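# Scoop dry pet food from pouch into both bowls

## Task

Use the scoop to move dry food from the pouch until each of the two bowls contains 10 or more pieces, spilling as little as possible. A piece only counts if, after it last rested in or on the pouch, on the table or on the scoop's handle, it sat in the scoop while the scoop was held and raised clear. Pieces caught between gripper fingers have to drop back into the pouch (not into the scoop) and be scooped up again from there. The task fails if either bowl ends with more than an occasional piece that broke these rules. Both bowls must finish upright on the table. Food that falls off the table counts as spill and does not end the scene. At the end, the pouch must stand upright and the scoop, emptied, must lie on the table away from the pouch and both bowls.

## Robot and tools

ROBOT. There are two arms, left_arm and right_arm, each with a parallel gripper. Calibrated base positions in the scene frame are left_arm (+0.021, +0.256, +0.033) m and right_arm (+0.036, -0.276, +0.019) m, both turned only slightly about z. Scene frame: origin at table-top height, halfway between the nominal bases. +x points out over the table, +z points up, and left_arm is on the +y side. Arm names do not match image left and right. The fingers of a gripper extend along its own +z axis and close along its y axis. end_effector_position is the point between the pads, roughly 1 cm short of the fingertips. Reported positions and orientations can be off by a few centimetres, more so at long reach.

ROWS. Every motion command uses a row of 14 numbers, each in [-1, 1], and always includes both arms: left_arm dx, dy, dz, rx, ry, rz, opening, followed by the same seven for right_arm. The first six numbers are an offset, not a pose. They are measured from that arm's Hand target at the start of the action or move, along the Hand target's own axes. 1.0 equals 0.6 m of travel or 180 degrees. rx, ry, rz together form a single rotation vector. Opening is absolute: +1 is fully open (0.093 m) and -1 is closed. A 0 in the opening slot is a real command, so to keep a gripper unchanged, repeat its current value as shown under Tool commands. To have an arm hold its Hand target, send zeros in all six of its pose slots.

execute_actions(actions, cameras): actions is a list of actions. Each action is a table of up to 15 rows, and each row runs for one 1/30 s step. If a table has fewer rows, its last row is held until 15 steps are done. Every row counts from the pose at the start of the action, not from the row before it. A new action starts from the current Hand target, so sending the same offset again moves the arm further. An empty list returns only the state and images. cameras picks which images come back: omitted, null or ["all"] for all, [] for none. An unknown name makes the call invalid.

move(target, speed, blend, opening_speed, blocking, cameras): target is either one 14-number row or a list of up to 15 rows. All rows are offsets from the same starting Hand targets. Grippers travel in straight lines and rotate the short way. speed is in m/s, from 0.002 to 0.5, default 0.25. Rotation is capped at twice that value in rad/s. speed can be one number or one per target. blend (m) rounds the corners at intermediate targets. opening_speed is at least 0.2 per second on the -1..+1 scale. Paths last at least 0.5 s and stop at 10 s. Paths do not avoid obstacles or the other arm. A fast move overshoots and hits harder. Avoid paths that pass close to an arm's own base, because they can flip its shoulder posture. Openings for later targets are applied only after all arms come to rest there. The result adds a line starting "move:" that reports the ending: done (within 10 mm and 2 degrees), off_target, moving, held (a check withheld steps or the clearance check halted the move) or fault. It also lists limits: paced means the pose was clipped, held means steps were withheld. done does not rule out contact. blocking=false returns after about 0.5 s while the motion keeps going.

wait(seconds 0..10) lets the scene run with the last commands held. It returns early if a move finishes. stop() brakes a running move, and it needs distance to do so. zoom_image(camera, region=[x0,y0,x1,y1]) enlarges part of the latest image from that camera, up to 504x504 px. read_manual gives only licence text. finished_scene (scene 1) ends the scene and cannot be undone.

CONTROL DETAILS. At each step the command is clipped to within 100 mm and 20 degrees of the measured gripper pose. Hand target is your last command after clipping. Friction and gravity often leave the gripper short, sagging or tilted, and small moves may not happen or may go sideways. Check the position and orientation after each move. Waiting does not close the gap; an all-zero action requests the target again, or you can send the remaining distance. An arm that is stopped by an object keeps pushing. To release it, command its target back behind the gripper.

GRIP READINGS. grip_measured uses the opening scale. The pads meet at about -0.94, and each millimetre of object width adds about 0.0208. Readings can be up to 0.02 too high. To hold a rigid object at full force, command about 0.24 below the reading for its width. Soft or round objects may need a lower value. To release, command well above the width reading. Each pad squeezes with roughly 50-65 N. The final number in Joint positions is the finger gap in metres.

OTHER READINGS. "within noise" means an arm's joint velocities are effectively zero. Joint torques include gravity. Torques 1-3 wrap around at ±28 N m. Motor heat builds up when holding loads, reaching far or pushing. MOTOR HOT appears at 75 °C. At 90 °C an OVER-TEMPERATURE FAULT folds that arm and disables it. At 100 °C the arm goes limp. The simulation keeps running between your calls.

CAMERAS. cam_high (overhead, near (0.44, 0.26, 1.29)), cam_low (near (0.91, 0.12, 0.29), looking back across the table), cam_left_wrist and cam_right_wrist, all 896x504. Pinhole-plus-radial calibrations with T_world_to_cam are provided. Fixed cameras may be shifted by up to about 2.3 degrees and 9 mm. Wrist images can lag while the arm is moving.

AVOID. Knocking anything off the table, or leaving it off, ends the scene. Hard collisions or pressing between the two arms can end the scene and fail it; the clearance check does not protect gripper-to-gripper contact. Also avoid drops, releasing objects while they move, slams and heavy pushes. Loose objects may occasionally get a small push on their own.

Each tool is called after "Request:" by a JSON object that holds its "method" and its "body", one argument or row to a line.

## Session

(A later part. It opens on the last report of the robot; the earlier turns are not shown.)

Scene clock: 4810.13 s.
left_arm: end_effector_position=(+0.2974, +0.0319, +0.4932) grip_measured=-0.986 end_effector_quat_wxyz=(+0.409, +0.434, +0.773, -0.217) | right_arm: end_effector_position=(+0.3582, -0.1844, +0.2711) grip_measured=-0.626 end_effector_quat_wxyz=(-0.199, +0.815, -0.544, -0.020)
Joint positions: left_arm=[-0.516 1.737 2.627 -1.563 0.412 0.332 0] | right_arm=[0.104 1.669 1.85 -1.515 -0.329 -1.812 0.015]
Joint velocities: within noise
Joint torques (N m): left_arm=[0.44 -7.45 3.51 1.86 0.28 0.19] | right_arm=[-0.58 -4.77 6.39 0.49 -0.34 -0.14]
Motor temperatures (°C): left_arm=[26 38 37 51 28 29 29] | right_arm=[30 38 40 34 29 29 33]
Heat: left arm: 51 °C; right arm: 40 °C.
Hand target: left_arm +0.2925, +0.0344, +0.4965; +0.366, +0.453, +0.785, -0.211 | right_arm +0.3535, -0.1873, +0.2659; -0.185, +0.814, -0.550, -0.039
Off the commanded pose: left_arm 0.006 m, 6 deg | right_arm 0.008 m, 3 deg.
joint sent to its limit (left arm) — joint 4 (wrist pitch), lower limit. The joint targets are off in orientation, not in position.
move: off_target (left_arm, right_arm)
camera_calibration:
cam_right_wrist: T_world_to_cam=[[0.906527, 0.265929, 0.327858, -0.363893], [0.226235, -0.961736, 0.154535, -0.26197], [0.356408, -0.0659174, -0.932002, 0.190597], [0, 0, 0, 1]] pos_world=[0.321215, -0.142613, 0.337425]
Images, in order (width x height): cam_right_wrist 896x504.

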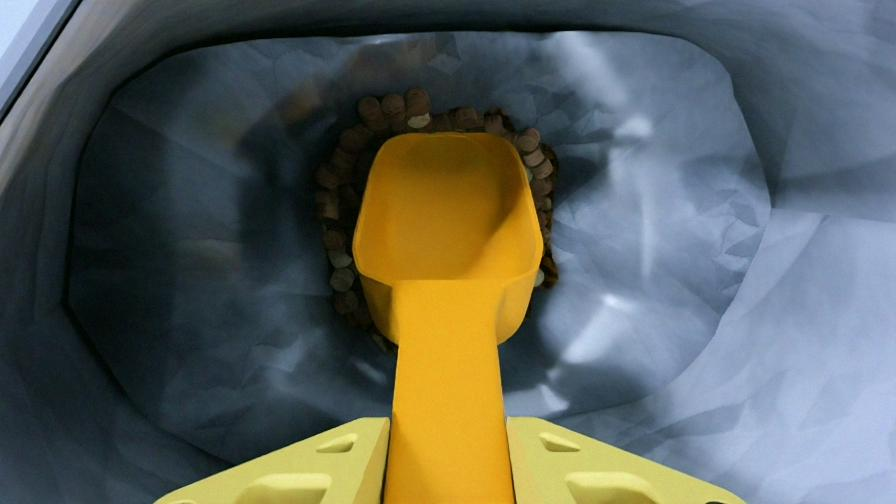

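Request:
{"method": "move", "body": {
  "target": [
    [0,0,0,0,0,0,-1,-0.0133,-0.013,-0.0464,0,0,0,-1],
    [0,0,0,0,0,0,-1,0.0245,-0.0151,-0.0657,0,0.1444,0,-1],
    [0,0,0,0,0,0,-1,0.036,-0.0039,-0.0255,0,0.1444,0,-1]
  ],
  "speed": [0.08,0.1,0.05]
}}

Scene clock: 4870.50 s.
left_arm: end_effector_position=(+0.2974, +0.0319, +0.4932) grip_measured=-0.986 end_effector_quat_wxyz=(+0.409, +0.434, +0.773, -0.217) | right_arm: end_effector_position=(+0.3673, -0.2018, +0.2732) grip_measured=-0.626 end_effector_quat_wxyz=(-0.072, +0.805, -0.574, +0.131)
Joint positions: left_arm=[-0.516 1.737 2.627 -1.563 0.412 0.332 0] | right_arm=[0.267 1.669 1.881 -1.504 0.114 -1.644 0.015]
Joint velocities: within noise
Joint torques (N m): left_arm=[0.46 -7.45 3.51 1.86 0.28 0.18] | right_arm=[0.28 -7.66 4.25 0.89 0.41 -0.04]
Motor temperatures (°C): left_arm=[26 38 37 51 28 29 29] | right_arm=[30 36 41 33 29 29 33]
Heat: left arm: 51 °C; right arm: 41 °C.
Hand target: left_arm +0.2925, +0.0344, +0.4965; +0.366, +0.453, +0.785, -0.211 | right_arm +0.3620, -0.2108, +0.2749; -0.057, +0.801, -0.577, +0.145
Off the commanded pose: left_arm 0.006 m, 6 deg | right_arm 0.011 m, 2 deg.
joint sent to its limit (left arm) — joint 4 (wrist pitch), lower limit. The joint targets are off in orientation, not in position.
move: off_target (left_arm, right_arm)
camera_calibration:
cam_left_wrist: T_world_to_cam=[[-0.837971, -0.545372, -0.019334, 0.278683], [-0.463423, 0.729869, -0.502525, 0.401164], [0.288174, -0.412141, -0.864347, 0.43641], [0, 0, 0, 1]] pos_world=[0.293675, 0.0390511, 0.584192]
cam_right_wrist: T_world_to_cam=[[0.906694, 0.281414, 0.314184, -0.361404], [0.0879092, -0.854608, 0.511778, -0.306327], [0.412525, -0.436406, -0.799607, 0.0566482], [0, 0, 0, 1]] pos_world=[0.331243, -0.135364, 0.315615]

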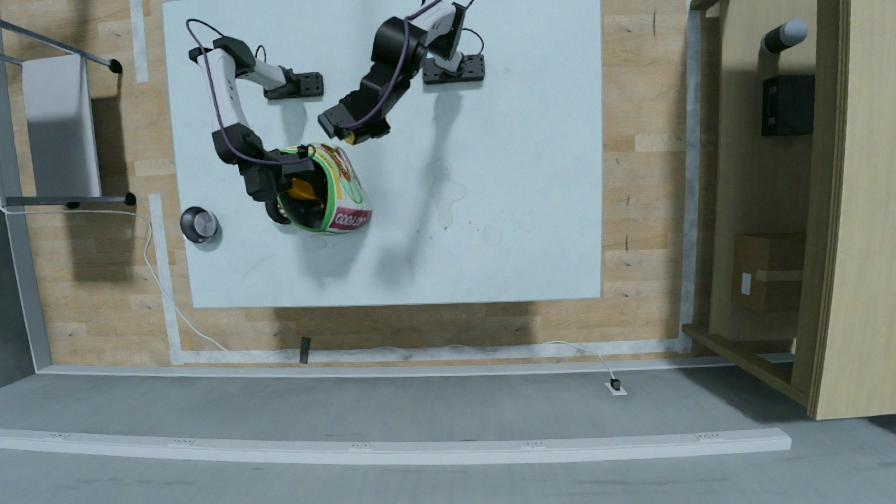

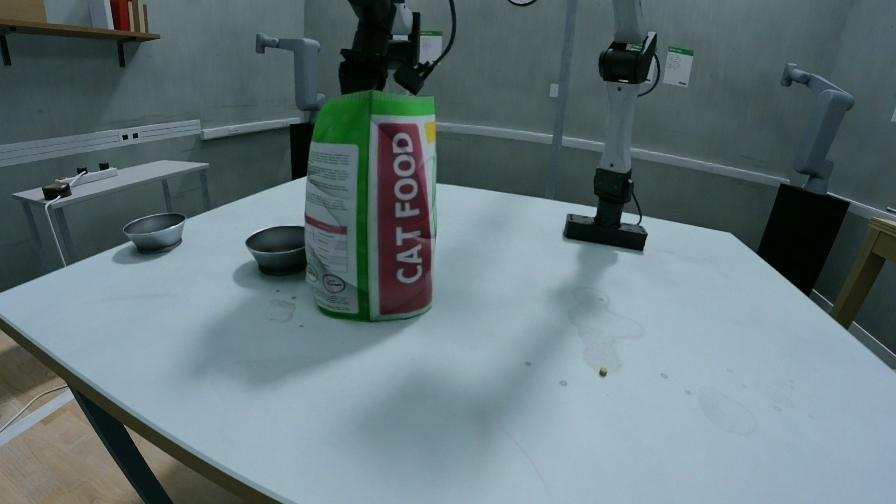

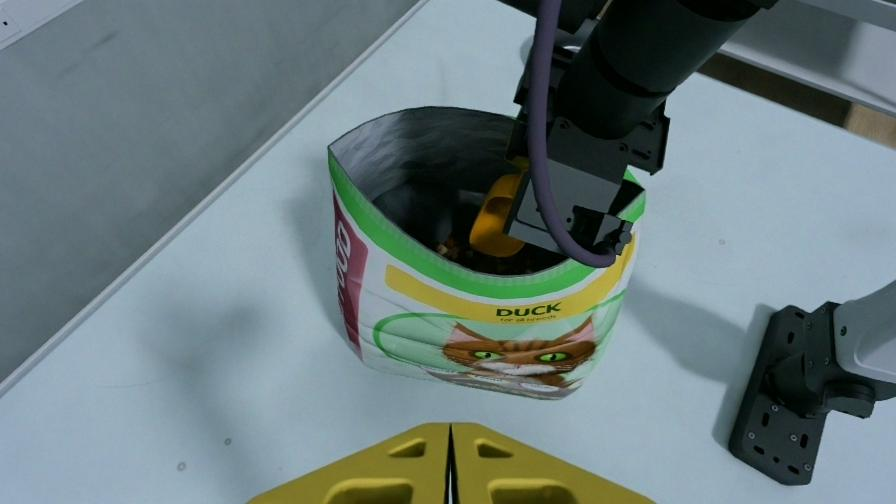

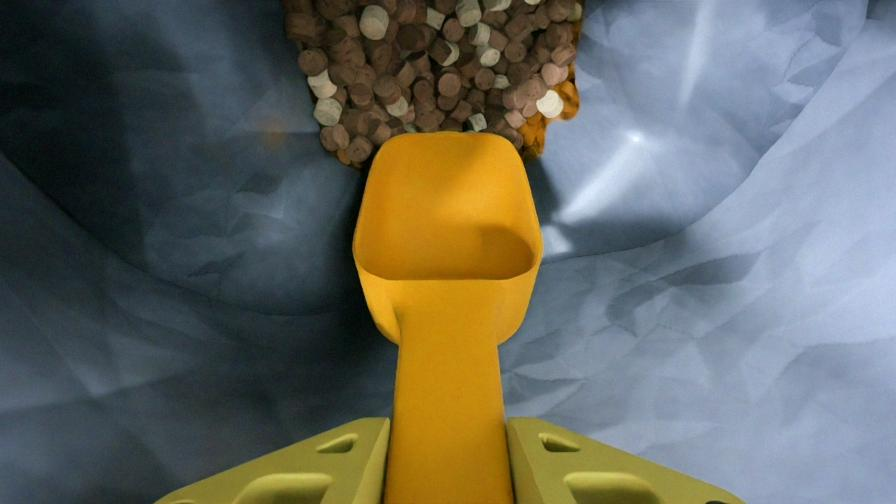

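Request:
{"method": "move", "body": {
  "target": [0,0,0,0,0,0,-1,-0.0033,0.0052,0.02,0,0,0,-1],
  "speed": 0.05,
  "cameras": ["cam_right_wrist"]
}}

Scene clock: 4879.77 s.
left_arm: end_effector_position=(+0.2974, +0.0319, +0.4932) grip_measured=-0.986 end_effector_quat_wxyz=(+0.409, +0.434, +0.773, -0.217) | right_arm: end_effector_position=(+0.3675, -0.2009, +0.2667) grip_measured=-0.626 end_effector_quat_wxyz=(-0.080, +0.804, -0.573, +0.138)
Joint positions: left_arm=[-0.516 1.737 2.627 -1.563 0.412 0.332 0] | right_arm=[0.269 1.636 1.81 -1.445 0.113 -1.644 0.015]
Joint velocities: within noise
Joint torques (N m): left_arm=[0.44 -7.46 3.52 1.87 0.28 0.19] | right_arm=[0.02 -6.65 3.77 0.91 0.43 -0.07]
Motor temperatures (°C): left_arm=[26 38 37 51 28 29 29] | right_arm=[30 37 41 33 29 29 33]
Heat: left arm: 51 °C; right arm: 41 °C.
Hand target: left_arm +0.2925, +0.0344, +0.4965; +0.366, +0.453, +0.785, -0.211 | right_arm +0.3621, -0.2109, +0.2623; -0.057, +0.802, -0.577, +0.145
Off the commanded pose: left_arm 0.006 m, 6 deg | right_arm 0.012 m, 3 deg.
joint sent to its limit (left arm) — joint 4 (wrist pitch), lower limit. The joint targets are off in orientation, not in position.
move: off_target (left_arm, right_arm)
camera_calibration:
cam_right_wrist: T_world_to_cam=[[0.899486, 0.281208, 0.334437, -0.362531], [0.079216, -0.857652, 0.508092, -0.298633], [0.42971, -0.430529, -0.793722, 0.0450361], [0, 0, 0, 1]] pos_world=[0.330395, -0.134788, 0.308723]
Images, in order (width x height): cam_right_wrist 896x504.

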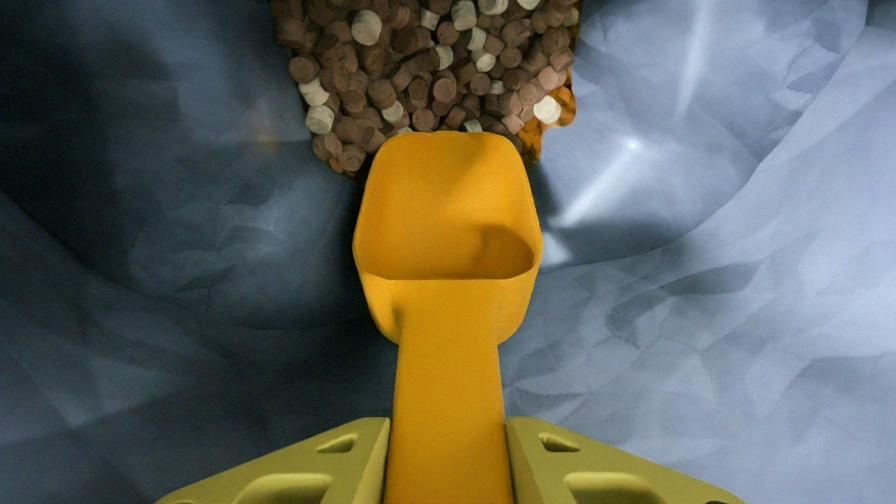

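Request:
{"method": "move", "body": {
  "target": [0,0,0,0,0,0,-1,0,0,0.003,0,-0.0667,0,-1],
  "speed": 0.1,
  "cameras": ["cam_right_wrist"]
}}

Request:
{"method": "move", "body": {
  "target": [0,0,0,0,0,0,-1,0,0,0.004,0,-0.0667,0,-1],
  "speed": 0.1,
  "cameras": ["cam_right_wrist"]
}}

Scene clock: 4887.10 s.
left_arm: end_effector_position=(+0.2974, +0.0319, +0.4932) grip_measured=-0.986 end_effector_quat_wxyz=(+0.409, +0.434, +0.773, -0.217) | right_arm: end_effector_position=(+0.3673, -0.2007, +0.2665) grip_measured=-0.626 end_effector_quat_wxyz=(-0.141, +0.813, -0.561, +0.070)
Joint positions: left_arm=[-0.516 1.737 2.627 -1.563 0.412 0.332 0] | right_arm=[0.163 1.636 1.81 -1.445 -0.103 -1.747 0.015]
Joint velocities: within noise
Joint torques (N m): left_arm=[0.46 -7.47 3.49 1.86 0.28 0.18] | right_arm=[-1.36 -4.79 6.53 0.61 0.05 -0.19]
Motor temperatures (°C): left_arm=[26 38 37 51 28 29 29] | right_arm=[30 37 40 33 29 29 33]
Heat: left arm: 51 °C; right arm: 40 °C.
Hand target: left_arm +0.2925, +0.0344, +0.4965; +0.366, +0.453, +0.785, -0.211 | right_arm +0.3626, -0.2110, +0.2606; -0.117, +0.812, -0.568, +0.060
Off the commanded pose: left_arm 0.006 m, 6 deg | right_arm 0.013 m, 3 deg.
joint sent to its limit (left arm) — joint 4 (wrist pitch), lower limit. The joint targets are off in orientation, not in position.
move: off_target (left_arm, right_arm)
camera_calibration:
cam_right_wrist: T_world_to_cam=[[0.897366, 0.273897, 0.345997, -0.366128], [0.147089, -0.924878, 0.350663, -0.294856], [0.416051, -0.263781, -0.870242, 0.10389], [0, 0, 0, 1]] pos_world=[0.328697, -0.14502, 0.320484]
Images, in order (width x height): cam_right_wrist 896x504.

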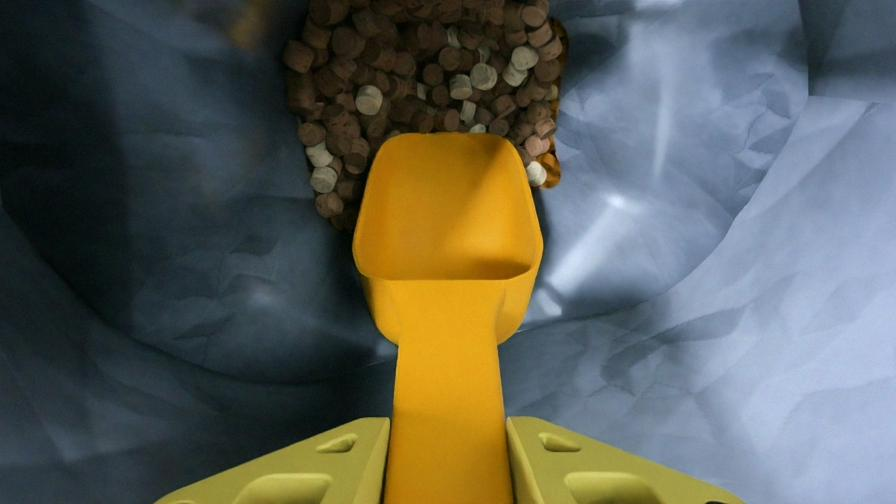

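Scene clock: 4888.73 s.
left_arm: end_effector_position=(+0.2974, +0.0319, +0.4932) grip_measured=-0.986 end_effector_quat_wxyz=(+0.409, +0.434, +0.773, -0.217) | right_arm: end_effector_position=(+0.3644, -0.1978, +0.2640) grip_measured=-0.626 end_effector_quat_wxyz=(-0.202, +0.815, -0.543, -0.024)
Joint positions: left_arm=[-0.516 1.737 2.627 -1.563 0.412 0.332 0] | right_arm=[0.052 1.683 1.835 -1.505 -0.35 -1.866 0.015]
Joint velocities: within noise
Joint torques (N m): left_arm=[0.47 -7.47 3.52 1.86 0.28 0.18] | right_arm=[-1.58 -4.68 7.2 0.47 0.06 -0.23]
Motor temperatures (°C): left_arm=[26 38 37 51 28 29 29] | right_arm=[30 37 40 33 29 29 33]
Heat: left arm: 51 °C; right arm: 40 °C.
Hand target: left_arm +0.2925, +0.0344, +0.4965; +0.366, +0.453, +0.785, -0.211 | right_arm +0.3632, -0.2108, +0.2583; -0.176, +0.814, -0.553, -0.025
Off the commanded pose: left_arm 0.006 m, 6 deg | right_arm 0.014 m, 3 deg.
joint sent to its limit (left arm) — joint 4 (wrist pitch), lower limit. The joint targets are off in orientation, not in position.
move: off_target (left_arm, right_arm)
camera_calibration:
cam_right_wrist: T_world_to_cam=[[0.906692, 0.26506, 0.328103, -0.363881], [0.228755, -0.962556, 0.145456, -0.273831], [0.354372, -0.0568281, -0.933376, 0.183826], [0, 0, 0, 1]] pos_world=[0.327426, -0.156681, 0.3308]
Images, in order (width x height): cam_right_wrist 896x504.

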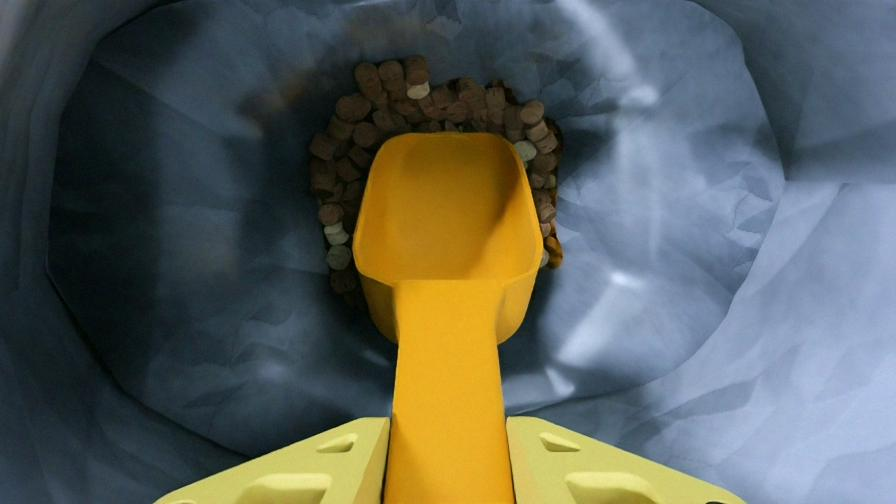

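Request:
{"method": "move", "body": {
  "target": [
    [0,0,0,0,0,0,-1,-0.0133,-0.013,-0.0464,0,0,0,-1],
    [0,0,0,0,0,0,-1,-0.004,-0.0151,-0.0464,0,0.1333,0,-1],
    [0,0,0,0,0,0,-1,0.005,0.003,0.01,0,0.1444,0,-1]
  ],
  "speed": [0.08,0.1,0.05],
  "cameras": ["cam_right_wrist"]
}}

Request:
{"method": "move", "body": {
  "target": [0,0,0,0,0,0,-1,-0.0033,0.0052,0.02,0,0,0,-1],
  "speed": 0.05,
  "cameras": ["cam_right_wrist"]
}}

Scene clock: 4905.37 s.
left_arm: end_effector_position=(+0.2974, +0.0319, +0.4932) grip_measured=-0.986 end_effector_quat_wxyz=(+0.409, +0.434, +0.773, -0.217) | right_arm: end_effector_position=(+0.3702, -0.1965, +0.2605) grip_measured=-0.626 end_effector_quat_wxyz=(-0.089, +0.803, -0.570, +0.148)
Joint positions: left_arm=[-0.516 1.737 2.627 -1.563 0.412 0.332 0] | right_arm=[0.284 1.615 1.752 -1.383 0.122 -1.636 0.015]
Joint velocities: within noise
Joint torques (N m): left_arm=[0.44 -7.45 3.49 1.86 0.28 0.18] | right_arm=[-0.01 -6.01 3.49 0.84 0.71 -0.01]
Motor temperatures (°C): left_arm=[26 38 37 51 28 29 29] | right_arm=[30 38 41 33 29 29 33]
Heat: left arm: 51 °C; right arm: 41 °C.
Hand target: left_arm +0.2925, +0.0344, +0.4965; +0.366, +0.453, +0.785, -0.211 | right_arm +0.3637, -0.2122, +0.2515; -0.047, +0.799, -0.578, +0.159
Off the commanded pose: left_arm 0.006 m, 6 deg | right_arm 0.019 m, 5 deg.
joint sent to its limit (left arm) — joint 4 (wrist pitch), lower limit. The joint targets are off in orientation, not in position.
move: off_target (left_arm, right_arm)
camera_calibration:
cam_right_wrist: T_world_to_cam=[[0.889158, 0.284443, 0.358455, -0.365944], [0.0694411, -0.858137, 0.508703, -0.288536], [0.452301, -0.427425, -0.782772, 0.0302361], [0, 0, 0, 1]] pos_world=[0.331743, -0.130589, 0.301622]
Images, in order (width x height): cam_right_wrist 896x504.

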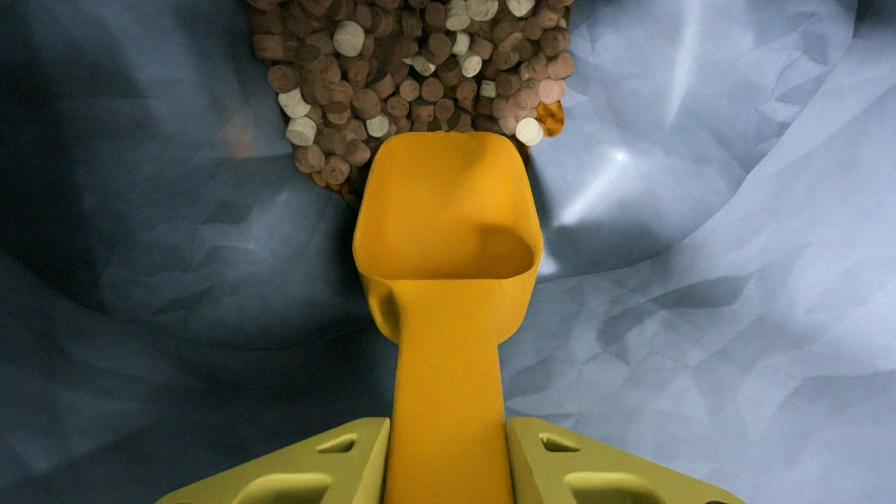

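Scene clock: 4906.13 s.
left_arm: end_effector_position=(+0.2974, +0.0319, +0.4932) grip_measured=-0.986 end_effector_quat_wxyz=(+0.409, +0.434, +0.773, -0.217) | right_arm: end_effector_position=(+0.3713, -0.1953, +0.2553) grip_measured=-0.626 end_effector_quat_wxyz=(-0.101, +0.800, -0.571, +0.153)
Joint positions: left_arm=[-0.516 1.737 2.627 -1.563 0.412 0.332 0] | right_arm=[0.284 1.587 1.694 -1.327 0.118 -1.63 0.015]
Joint velocities: within noise
Joint torques (N m): left_arm=[0.47 -7.46 3.51 1.87 0.28 0.18] | right_arm=[-0.17 -4.96 2.92 0.84 0.75 -0.1]
Motor temperatures (°C): left_arm=[26 38 37 51 28 29 29] | right_arm=[30 38 41 33 29 29 33]
Heat: left arm: 51 °C; right arm: 41 °C.
Hand target: left_arm +0.2925, +0.0344, +0.4965; +0.366, +0.453, +0.785, -0.211 | right_arm +0.3640, -0.2126, +0.2389; -0.047, +0.799, -0.578, +0.159
Off the commanded pose: left_arm 0.006 m, 6 deg | right_arm 0.025 m, 6 deg.
joint sent to its limit (left arm) — joint 4 (wrist pitch), lower limit. The joint targets are off in orientation, not in position.
move: off_target (left_arm, right_arm)
camera_calibration:
cam_right_wrist: T_world_to_cam=[[0.881485, 0.276402, 0.382865, -0.370345], [0.0546833, -0.865086, 0.498633, -0.278299], [0.469035, -0.418602, -0.777676, 0.020353], [0, 0, 0, 1]] pos_world=[0.332126, -0.129869, 0.29639]
Images, in order (width x height): cam_right_wrist 896x504.

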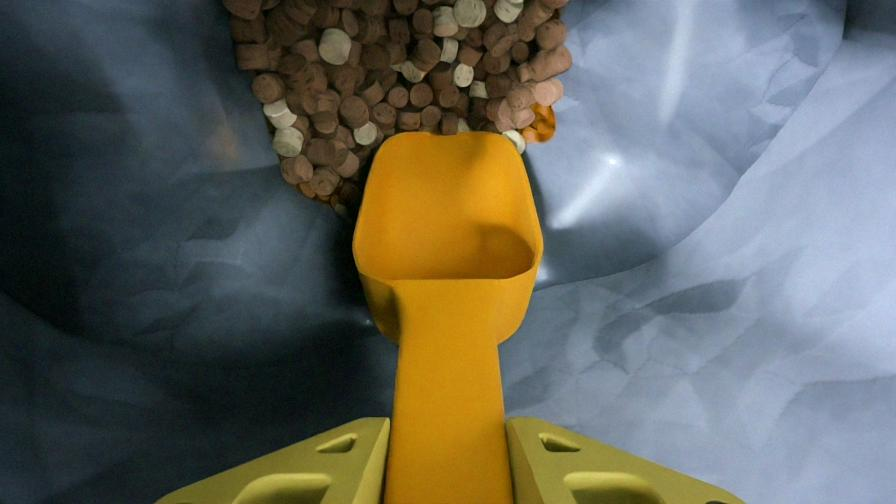

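Request:
{"method": "move", "body": {
  "target": [0,0,0,0,0,0,-1,-0.01,0,0,0,-0.0778,0,-1],
  "speed": 0.1,
  "cameras": ["cam_right_wrist"]
}}

Request:
{"method": "move", "body": {
  "target": [0,0,0,0,0,0,-1,0,0,0,0,-0.0778,0,-1],
  "speed": 0.1,
  "cameras": ["cam_right_wrist"]
}}

Scene clock: 4915.40 s.
left_arm: end_effector_position=(+0.2974, +0.0319, +0.4932) grip_measured=-0.986 end_effector_quat_wxyz=(+0.409, +0.434, +0.773, -0.217) | right_arm: end_effector_position=(+0.3723, -0.1983, +0.2498) grip_measured=-0.626 end_effector_quat_wxyz=(-0.148, +0.809, -0.563, +0.084)
Joint positions: left_arm=[-0.516 1.737 2.627 -1.563 0.412 0.332 0] | right_arm=[0.175 1.601 1.694 -1.332 -0.087 -1.726 0.015]
Joint velocities: within noise
Joint torques (N m): left_arm=[0.46 -7.45 3.51 1.86 0.27 0.19] | right_arm=[-1.28 -4.45 5.68 0.54 -0.09 -0.29]
Motor temperatures (°C): left_arm=[26 38 36 51 28 29 29] | right_arm=[30 38 40 33 29 29 33]
Heat: left arm: 51 °C; right arm: 40 °C.
Hand target: left_arm +0.2925, +0.0344, +0.4965; +0.366, +0.453, +0.785, -0.211 | right_arm +0.3623, -0.2070, +0.2376; -0.117, +0.812, -0.568, +0.060
Off the commanded pose: left_arm 0.006 m, 6 deg | right_arm 0.018 m, 5 deg.
joint sent to its limit (left arm) — joint 4 (wrist pitch), lower limit. The joint targets are off in orientation, not in position.
move: off_target (left_arm, right_arm)
camera_calibration:
cam_right_wrist: T_world_to_cam=[[0.889643, 0.264578, 0.372201, -0.371026], [0.125176, -0.925128, 0.358426, -0.281298], [0.439165, -0.272281, -0.856153, 0.0741966], [0, 0, 0, 1]] pos_world=[0.332708, -0.141869, 0.302444]
Images, in order (width x height): cam_right_wrist 896x504.

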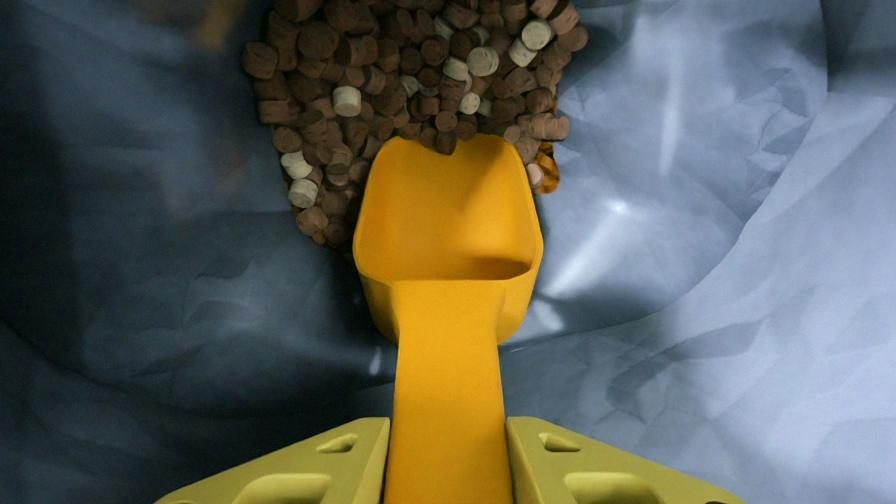

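Scene clock: 4917.17 s.
left_arm: end_effector_position=(+0.2974, +0.0319, +0.4932) grip_measured=-0.986 end_effector_quat_wxyz=(+0.409, +0.434, +0.773, -0.217) | right_arm: end_effector_position=(+0.3696, -0.1964, +0.2434) grip_measured=-0.626 end_effector_quat_wxyz=(-0.212, +0.813, -0.541, -0.025)
Joint positions: left_arm=[-0.516 1.737 2.627 -1.563 0.412 0.332 0] | right_arm=[0.046 1.664 1.719 -1.399 -0.37 -1.869 0.015]
Joint velocities: within noise
Joint torques (N m): left_arm=[0.47 -7.46 3.54 1.86 0.28 0.19] | right_arm=[-1.44 -4.83 7.43 0.25 -0.09 -0.27]
Motor temperatures (°C): left_arm=[26 38 36 51 28 29 29] | right_arm=[30 38 40 33 29 29 33]
Heat: left arm: 51 °C; right arm: 40 °C.
Hand target: left_arm +0.2925, +0.0344, +0.4965; +0.366, +0.453, +0.785, -0.211 | right_arm +0.3622, -0.2069, +0.2378; -0.186, +0.814, -0.550, -0.039
Off the commanded pose: left_arm 0.006 m, 6 deg | right_arm 0.014 m, 4 deg.
joint sent to its limit (left arm) — joint 4 (wrist pitch), lower limit. The joint targets are off in orientation, not in position.
move: off_target (left_arm, right_arm)
camera_calibration:
cam_right_wrist: T_world_to_cam=[[0.902912, 0.259808, 0.342418, -0.365343], [0.228753, -0.964909, 0.128927, -0.267203], [0.363899, -0.0380805, -0.93066, 0.162303], [0, 0, 0, 1]] pos_world=[0.331934, -0.156727, 0.310599]
Images, in order (width x height): cam_right_wrist 896x504.

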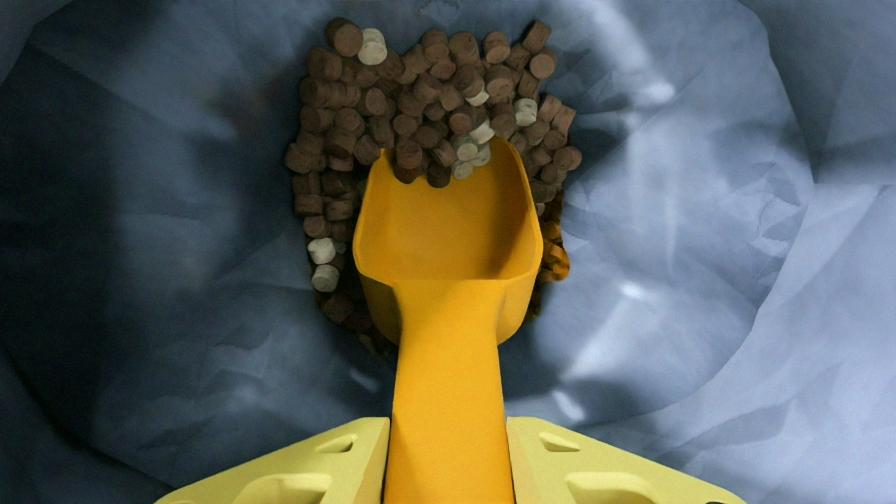

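Request:
{"method": "move", "body": {
  "target": [0,0,0,0,0,0,-1,-0.0225,0.002,0.0135,0,-0.0667,0,-1],
  "speed": 0.1,
  "cameras": ["cam_right_wrist"]
}}

Scene clock: 4924.13 s.
left_arm: end_effector_position=(+0.2974, +0.0319, +0.4932) grip_measured=-0.986 end_effector_quat_wxyz=(+0.409, +0.434, +0.773, -0.217) | right_arm: end_effector_position=(+0.3701, -0.1953, +0.2413) grip_measured=-0.626 end_effector_quat_wxyz=(-0.256, +0.808, -0.525, -0.077)
Joint positions: left_arm=[-0.516 1.737 2.627 -1.563 0.412 0.332 0] | right_arm=[-0.018 1.702 1.722 -1.43 -0.519 -1.957 0.015]
Joint velocities: within noise
Joint torques (N m): left_arm=[0.46 -7.46 3.52 1.86 0.28 0.18] | right_arm=[-0.13 -4.31 6.37 -0.03 -0.68 -0.28]
Motor temperatures (°C): left_arm=[26 38 36 51 28 29 29] | right_arm=[30 37 41 33 29 29 33]
Heat: left arm: 51 °C; right arm: 41 °C.
Hand target: left_arm +0.2925, +0.0344, +0.4965; +0.366, +0.453, +0.785, -0.211 | right_arm +0.3570, -0.1927, +0.2335; -0.242, +0.805, -0.527, -0.124
Off the commanded pose: left_arm 0.006 m, 6 deg | right_arm 0.016 m, 6 deg.
joint sent to its limit (left arm) — joint 4 (wrist pitch), lower limit. The joint targets are off in orientation, not in position.
move: off_target (left_arm, right_arm)
camera_calibration:
cam_right_wrist: T_world_to_cam=[[0.902881, 0.252942, 0.347599, -0.367942], [0.271317, -0.96248, -0.00435935, -0.249103], [0.333455, 0.0982457, -0.937633, 0.199839], [0, 0, 0, 1]] pos_world=[0.333156, -0.166322, 0.314186]
Images, in order (width x height): cam_right_wrist 896x504.

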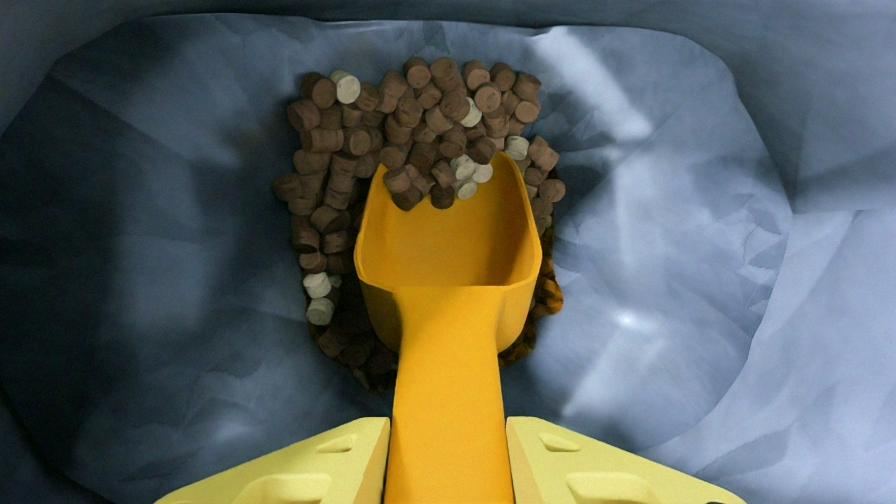

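Request:
{"method": "move", "body": {
  "target": [0,0,0,0,0,0,-1,0.015,0,-0.007,0,-0.0722,0,-1],
  "speed": 0.1,
  "cameras": ["cam_right_wrist"]
}}

Scene clock: 4932.27 s.
left_arm: end_effector_position=(+0.2974, +0.0319, +0.4932) grip_measured=-0.986 end_effector_quat_wxyz=(+0.409, +0.434, +0.773, -0.217) | right_arm: end_effector_position=(+0.3703, -0.2018, +0.2463) grip_measured=-0.626 end_effector_quat_wxyz=(-0.324, +0.786, -0.507, -0.144)
Joint positions: left_arm=[-0.516 1.737 2.627 -1.563 0.412 0.332 0] | right_arm=[-0.123 1.763 1.743 -1.514 -0.723 -2.095 0.015]
Joint velocities: within noise
Joint torques (N m): left_arm=[0.42 -7.49 3.52 1.86 0.29 0.18] | right_arm=[-0.36 -4.83 3.49 -0.06 -0.66 -0.23]
Motor temperatures (°C): left_arm=[26 38 36 51 28 29 29] | right_arm=[30 37 41 32 29 29 33]
Heat: left arm: 51 °C; right arm: 41 °C.
Hand target: left_arm +0.2925, +0.0344, +0.4965; +0.366, +0.453, +0.785, -0.211 | right_arm +0.3605, -0.2020, +0.2330; -0.300, +0.786, -0.496, -0.214
Off the commanded pose: left_arm 0.006 m, 6 deg | right_arm 0.017 m, 9 deg.
joint sent to its limit (left arm) — joint 4 (wrist pitch), lower limit. The joint targets are off in orientation, not in position.
joint sent to its limit (right arm) — joint 4 (wrist pitch), lower limit; joint 6 (wrist roll), lower limit. The joint targets are off in orientation, not in position.
move: off_target (left_arm, right_arm)
camera_calibration:
cam_right_wrist: T_world_to_cam=[[0.907364, 0.209264, 0.364553, -0.382835], [0.29497, -0.934865, -0.197534, -0.210995], [0.299471, 0.286768, -0.90999, 0.248878], [0, 0, 0, 1]] pos_world=[0.335076, -0.188509, 0.324361]
Images, in order (width x height): cam_right_wrist 896x504.

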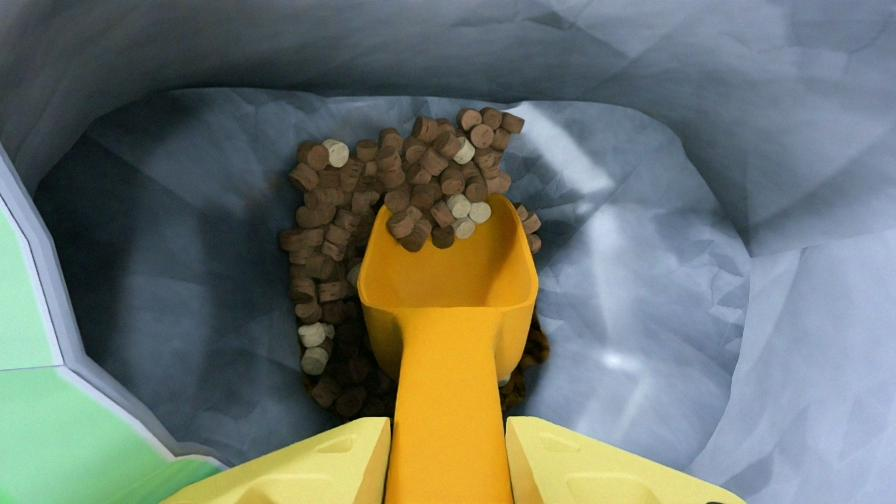

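Request:
{"method": "move", "body": {
  "target": [0,0,0,0,0,0,-1,-0.032,-0.013,-0.0364,0,-0.02,0,-1],
  "speed": 0.05
}}

Scene clock: 4956.50 s.
left_arm: end_effector_position=(+0.2974, +0.0319, +0.4932) grip_measured=-0.986 end_effector_quat_wxyz=(+0.409, +0.434, +0.773, -0.217) | right_arm: end_effector_position=(+0.3715, -0.1987, +0.2599) grip_measured=-0.626 end_effector_quat_wxyz=(-0.365, +0.766, -0.506, -0.157)
Joint positions: left_arm=[-0.516 1.737 2.627 -1.563 0.412 0.332 0] | right_arm=[-0.148 1.755 1.743 -1.518 -0.817 -2.096 0.015]
Joint velocities: within noise
Joint torques (N m): left_arm=[0.46 -7.47 3.51 1.86 0.28 0.18] | right_arm=[-0.68 -8.16 5.08 -0.01 -0.57 -0.07]
Motor temperatures (°C): left_arm=[26 38 36 51 28 29 29] | right_arm=[30 36 40 32 29 29 33]
Heat: left arm: 51 °C; right arm: 40 °C.
Hand target: left_arm +0.2925, +0.0344, +0.4965; +0.366, +0.453, +0.785, -0.211 | right_arm +0.3605, -0.2019, +0.2631; -0.316, +0.779, -0.487, -0.239
Off the commanded pose: left_arm 0.006 m, 6 deg | right_arm 0.012 m, 11 deg.
joint sent to its limit (left arm) — joint 4 (wrist pitch), lower limit. The joint targets are off in orientation, not in position.
joint sent to its limit (right arm) — joint 4 (wrist pitch), lower limit. The joint targets are off in orientation, not in position.
move: off_target (left_arm, right_arm)
camera_calibration:
cam_left_wrist: T_world_to_cam=[[-0.837971, -0.545372, -0.019334, 0.278683], [-0.463423, 0.729869, -0.502525, 0.401164], [0.288174, -0.412141, -0.864347, 0.43641], [0, 0, 0, 1]] pos_world=[0.293675, 0.0390511, 0.584192]
cam_right_wrist: T_world_to_cam=[[0.90485, 0.154548, 0.396689, -0.407807], [0.279292, -0.918739, -0.279132, -0.175449], [0.321314, 0.363364, -0.874485, 0.25786], [0, 0, 0, 1]] pos_world=[0.335151, -0.191864, 0.338293]

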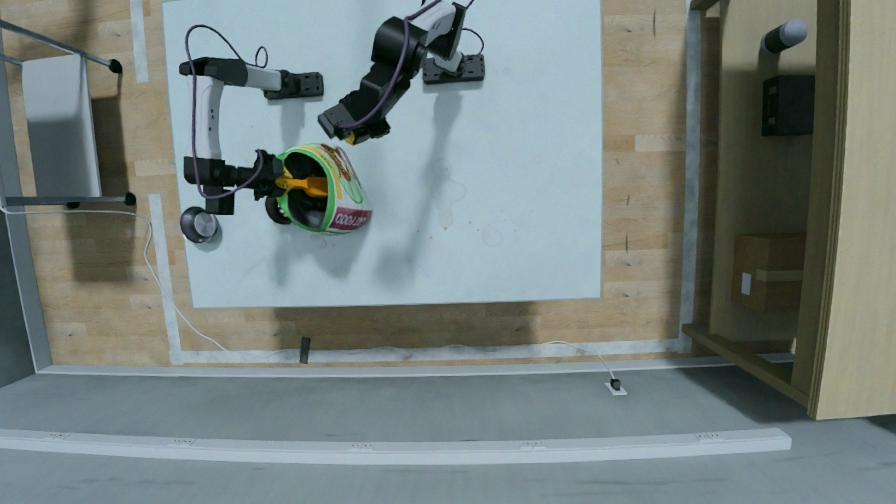

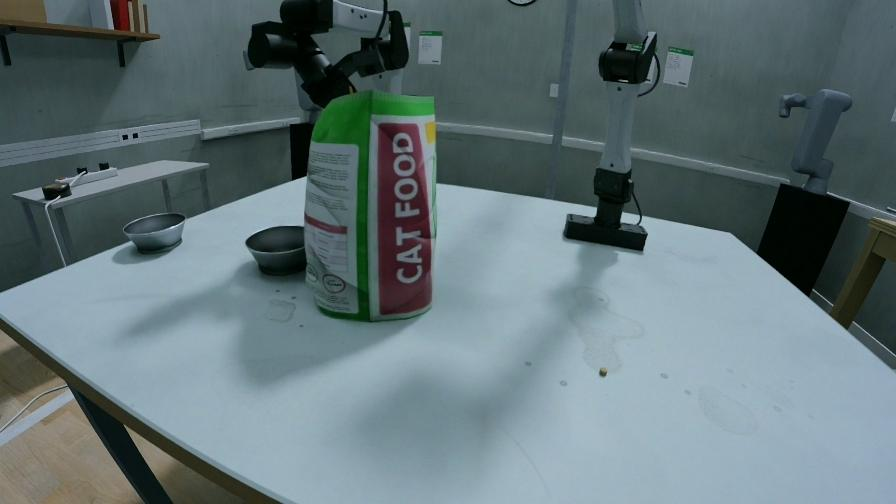

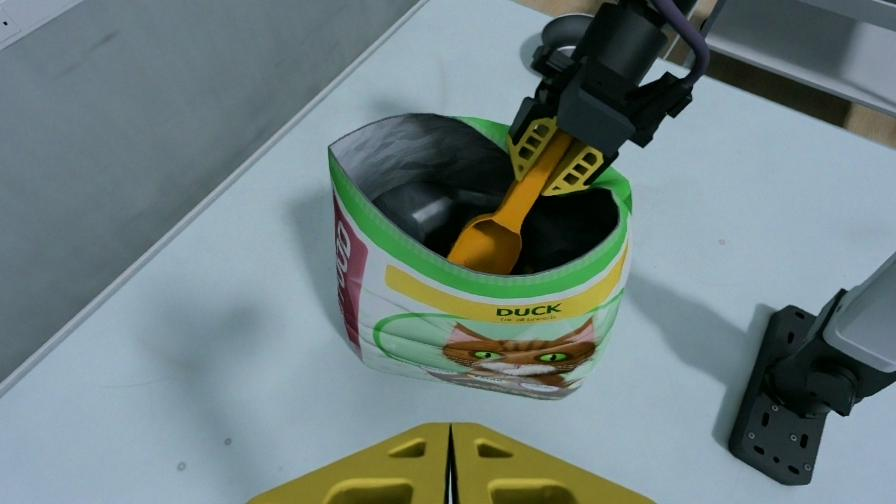

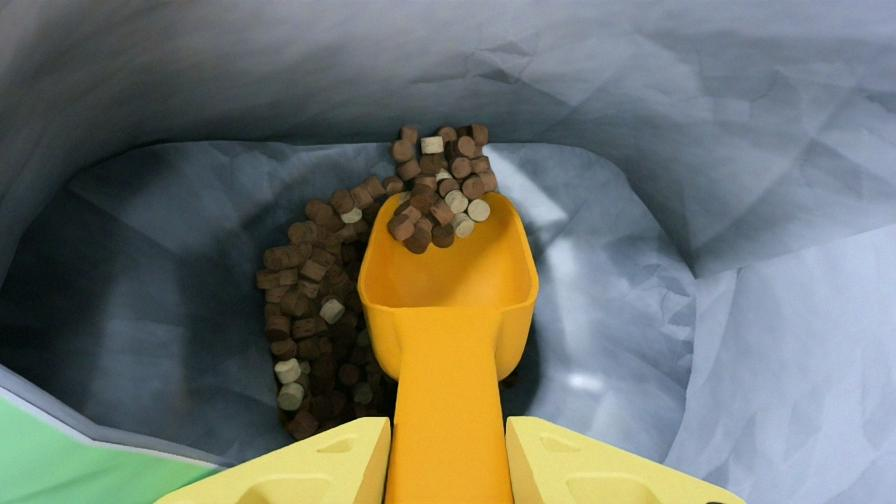

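Request:
{"method": "move", "body": {
  "target": [
    [0,0,0,0,0,0,-1,-0.0567,-0.0216,-0.0573,0,0,0,-1],
    [0,0,0,0,0,0,-1,-0.1553,-0.054,-0.208,0.1179,-0.0087,0.212,-1]
  ],
  "speed": [0.05,0.07]
}}

Scene clock: 4980.37 s.
left_arm: end_effector_position=(+0.2974, +0.0319, +0.4932) grip_measured=-0.986 end_effector_quat_wxyz=(+0.409, +0.434, +0.773, -0.217) | right_arm: end_effector_position=(+0.3679, -0.2265, +0.4041) grip_measured=-0.626 end_effector_quat_wxyz=(+0.438, -0.449, +0.753, +0.200)
Joint positions: left_arm=[-0.516 1.737 2.627 -1.563 0.412 0.332 0] | right_arm=[-0.272 1.624 2.092 -1.553 -0.919 -1.095 0.015]
Joint velocities: within noise
Joint torques (N m): left_arm=[0.46 -7.49 3.49 1.86 0.28 0.18] | right_arm=[-0.38 -7.04 7.47 1.21 -0.76 -0.03]
Motor temperatures (°C): left_arm=[26 38 36 51 28 29 29] | right_arm=[30 40 40 32 29 29 33]
Heat: left arm: 51 °C; right arm: 40 °C.
Hand target: left_arm +0.2925, +0.0344, +0.4965; +0.366, +0.453, +0.785, -0.211 | right_arm +0.3596, -0.2250, +0.4205; +0.362, -0.504, +0.744, +0.247
Off the commanded pose: left_arm 0.006 m, 6 deg | right_arm 0.018 m, 12 deg.
joint sent to its limit (left arm) — joint 4 (wrist pitch), lower limit. The joint targets are off in orientation, not in position.
joint sent to its limit (right arm) — joint 4 (wrist pitch), lower limit. The joint targets are off in orientation, not in position.
move: off_target (left_arm, right_arm)
camera_calibration:
cam_left_wrist: T_world_to_cam=[[-0.837971, -0.545372, -0.019334, 0.278683], [-0.463423, 0.729869, -0.502525, 0.401164], [0.288174, -0.412141, -0.864347, 0.43641], [0, 0, 0, 1]] pos_world=[0.293675, 0.0390511, 0.584192]
cam_right_wrist: T_world_to_cam=[[0.816773, -0.572594, 0.0708408, -0.458092], [-0.456509, -0.716451, -0.527539, 0.257114], [0.352819, 0.39854, -0.846572, 0.380308], [0, 0, 0, 1]] pos_world=[0.357352, -0.229659, 0.490048]

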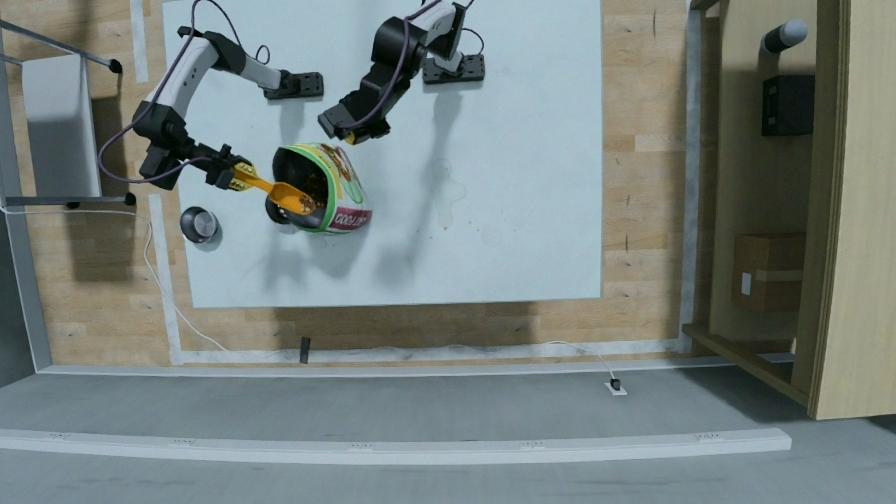

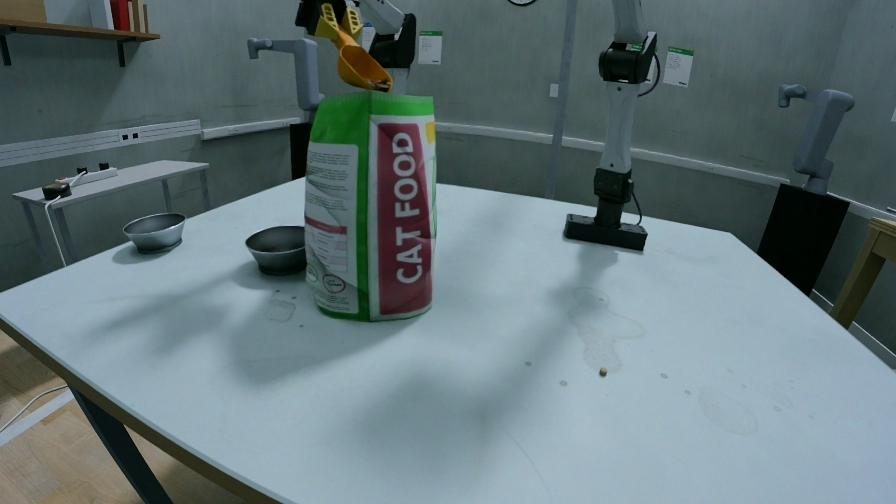

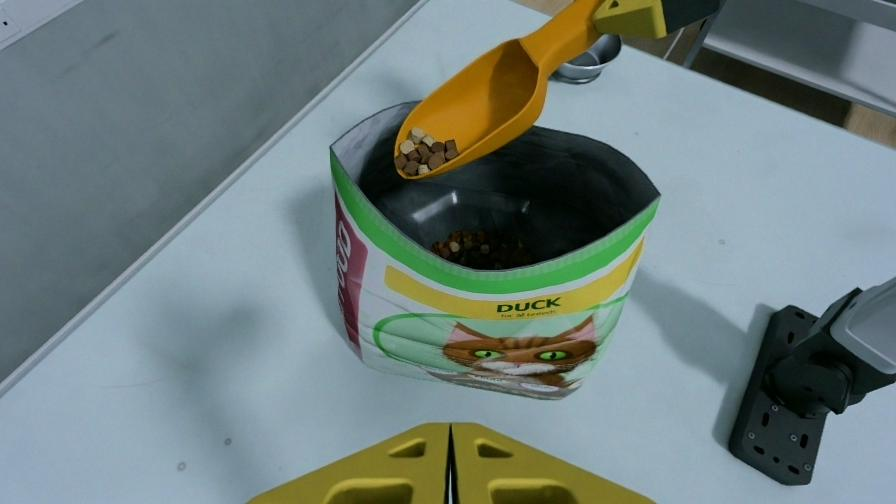

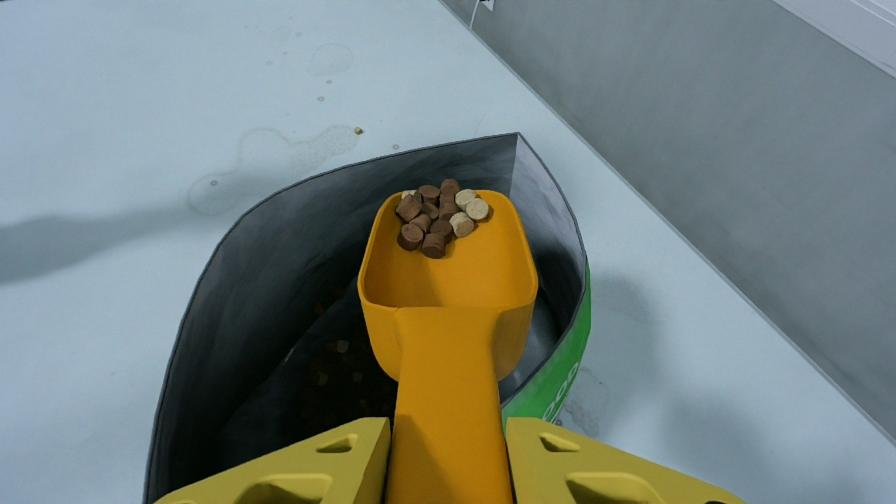

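Request:
{"method": "zoom_image", "body": {
  "camera": "cam_right_wrist",
  "region": [340, 150, 560, 320]
}}

Request:
{"method": "zoom_image", "body": {
  "camera": "cam_left_wrist",
  "region": [370, 100, 490, 200]
}}

Scaled by 2.291 from the camera's 896x504 image, which has a finer 1280x720 frame.

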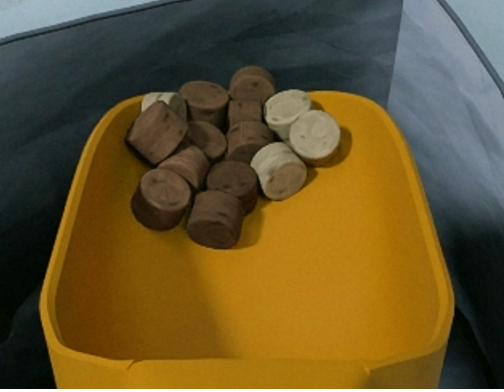

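Scaled by 4.200 from the camera's 896x504 image, which has a finer 1280x720 frame.

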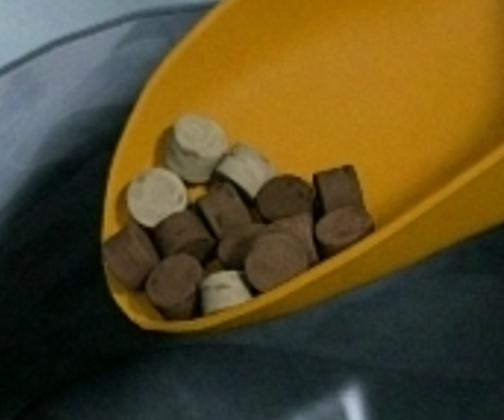

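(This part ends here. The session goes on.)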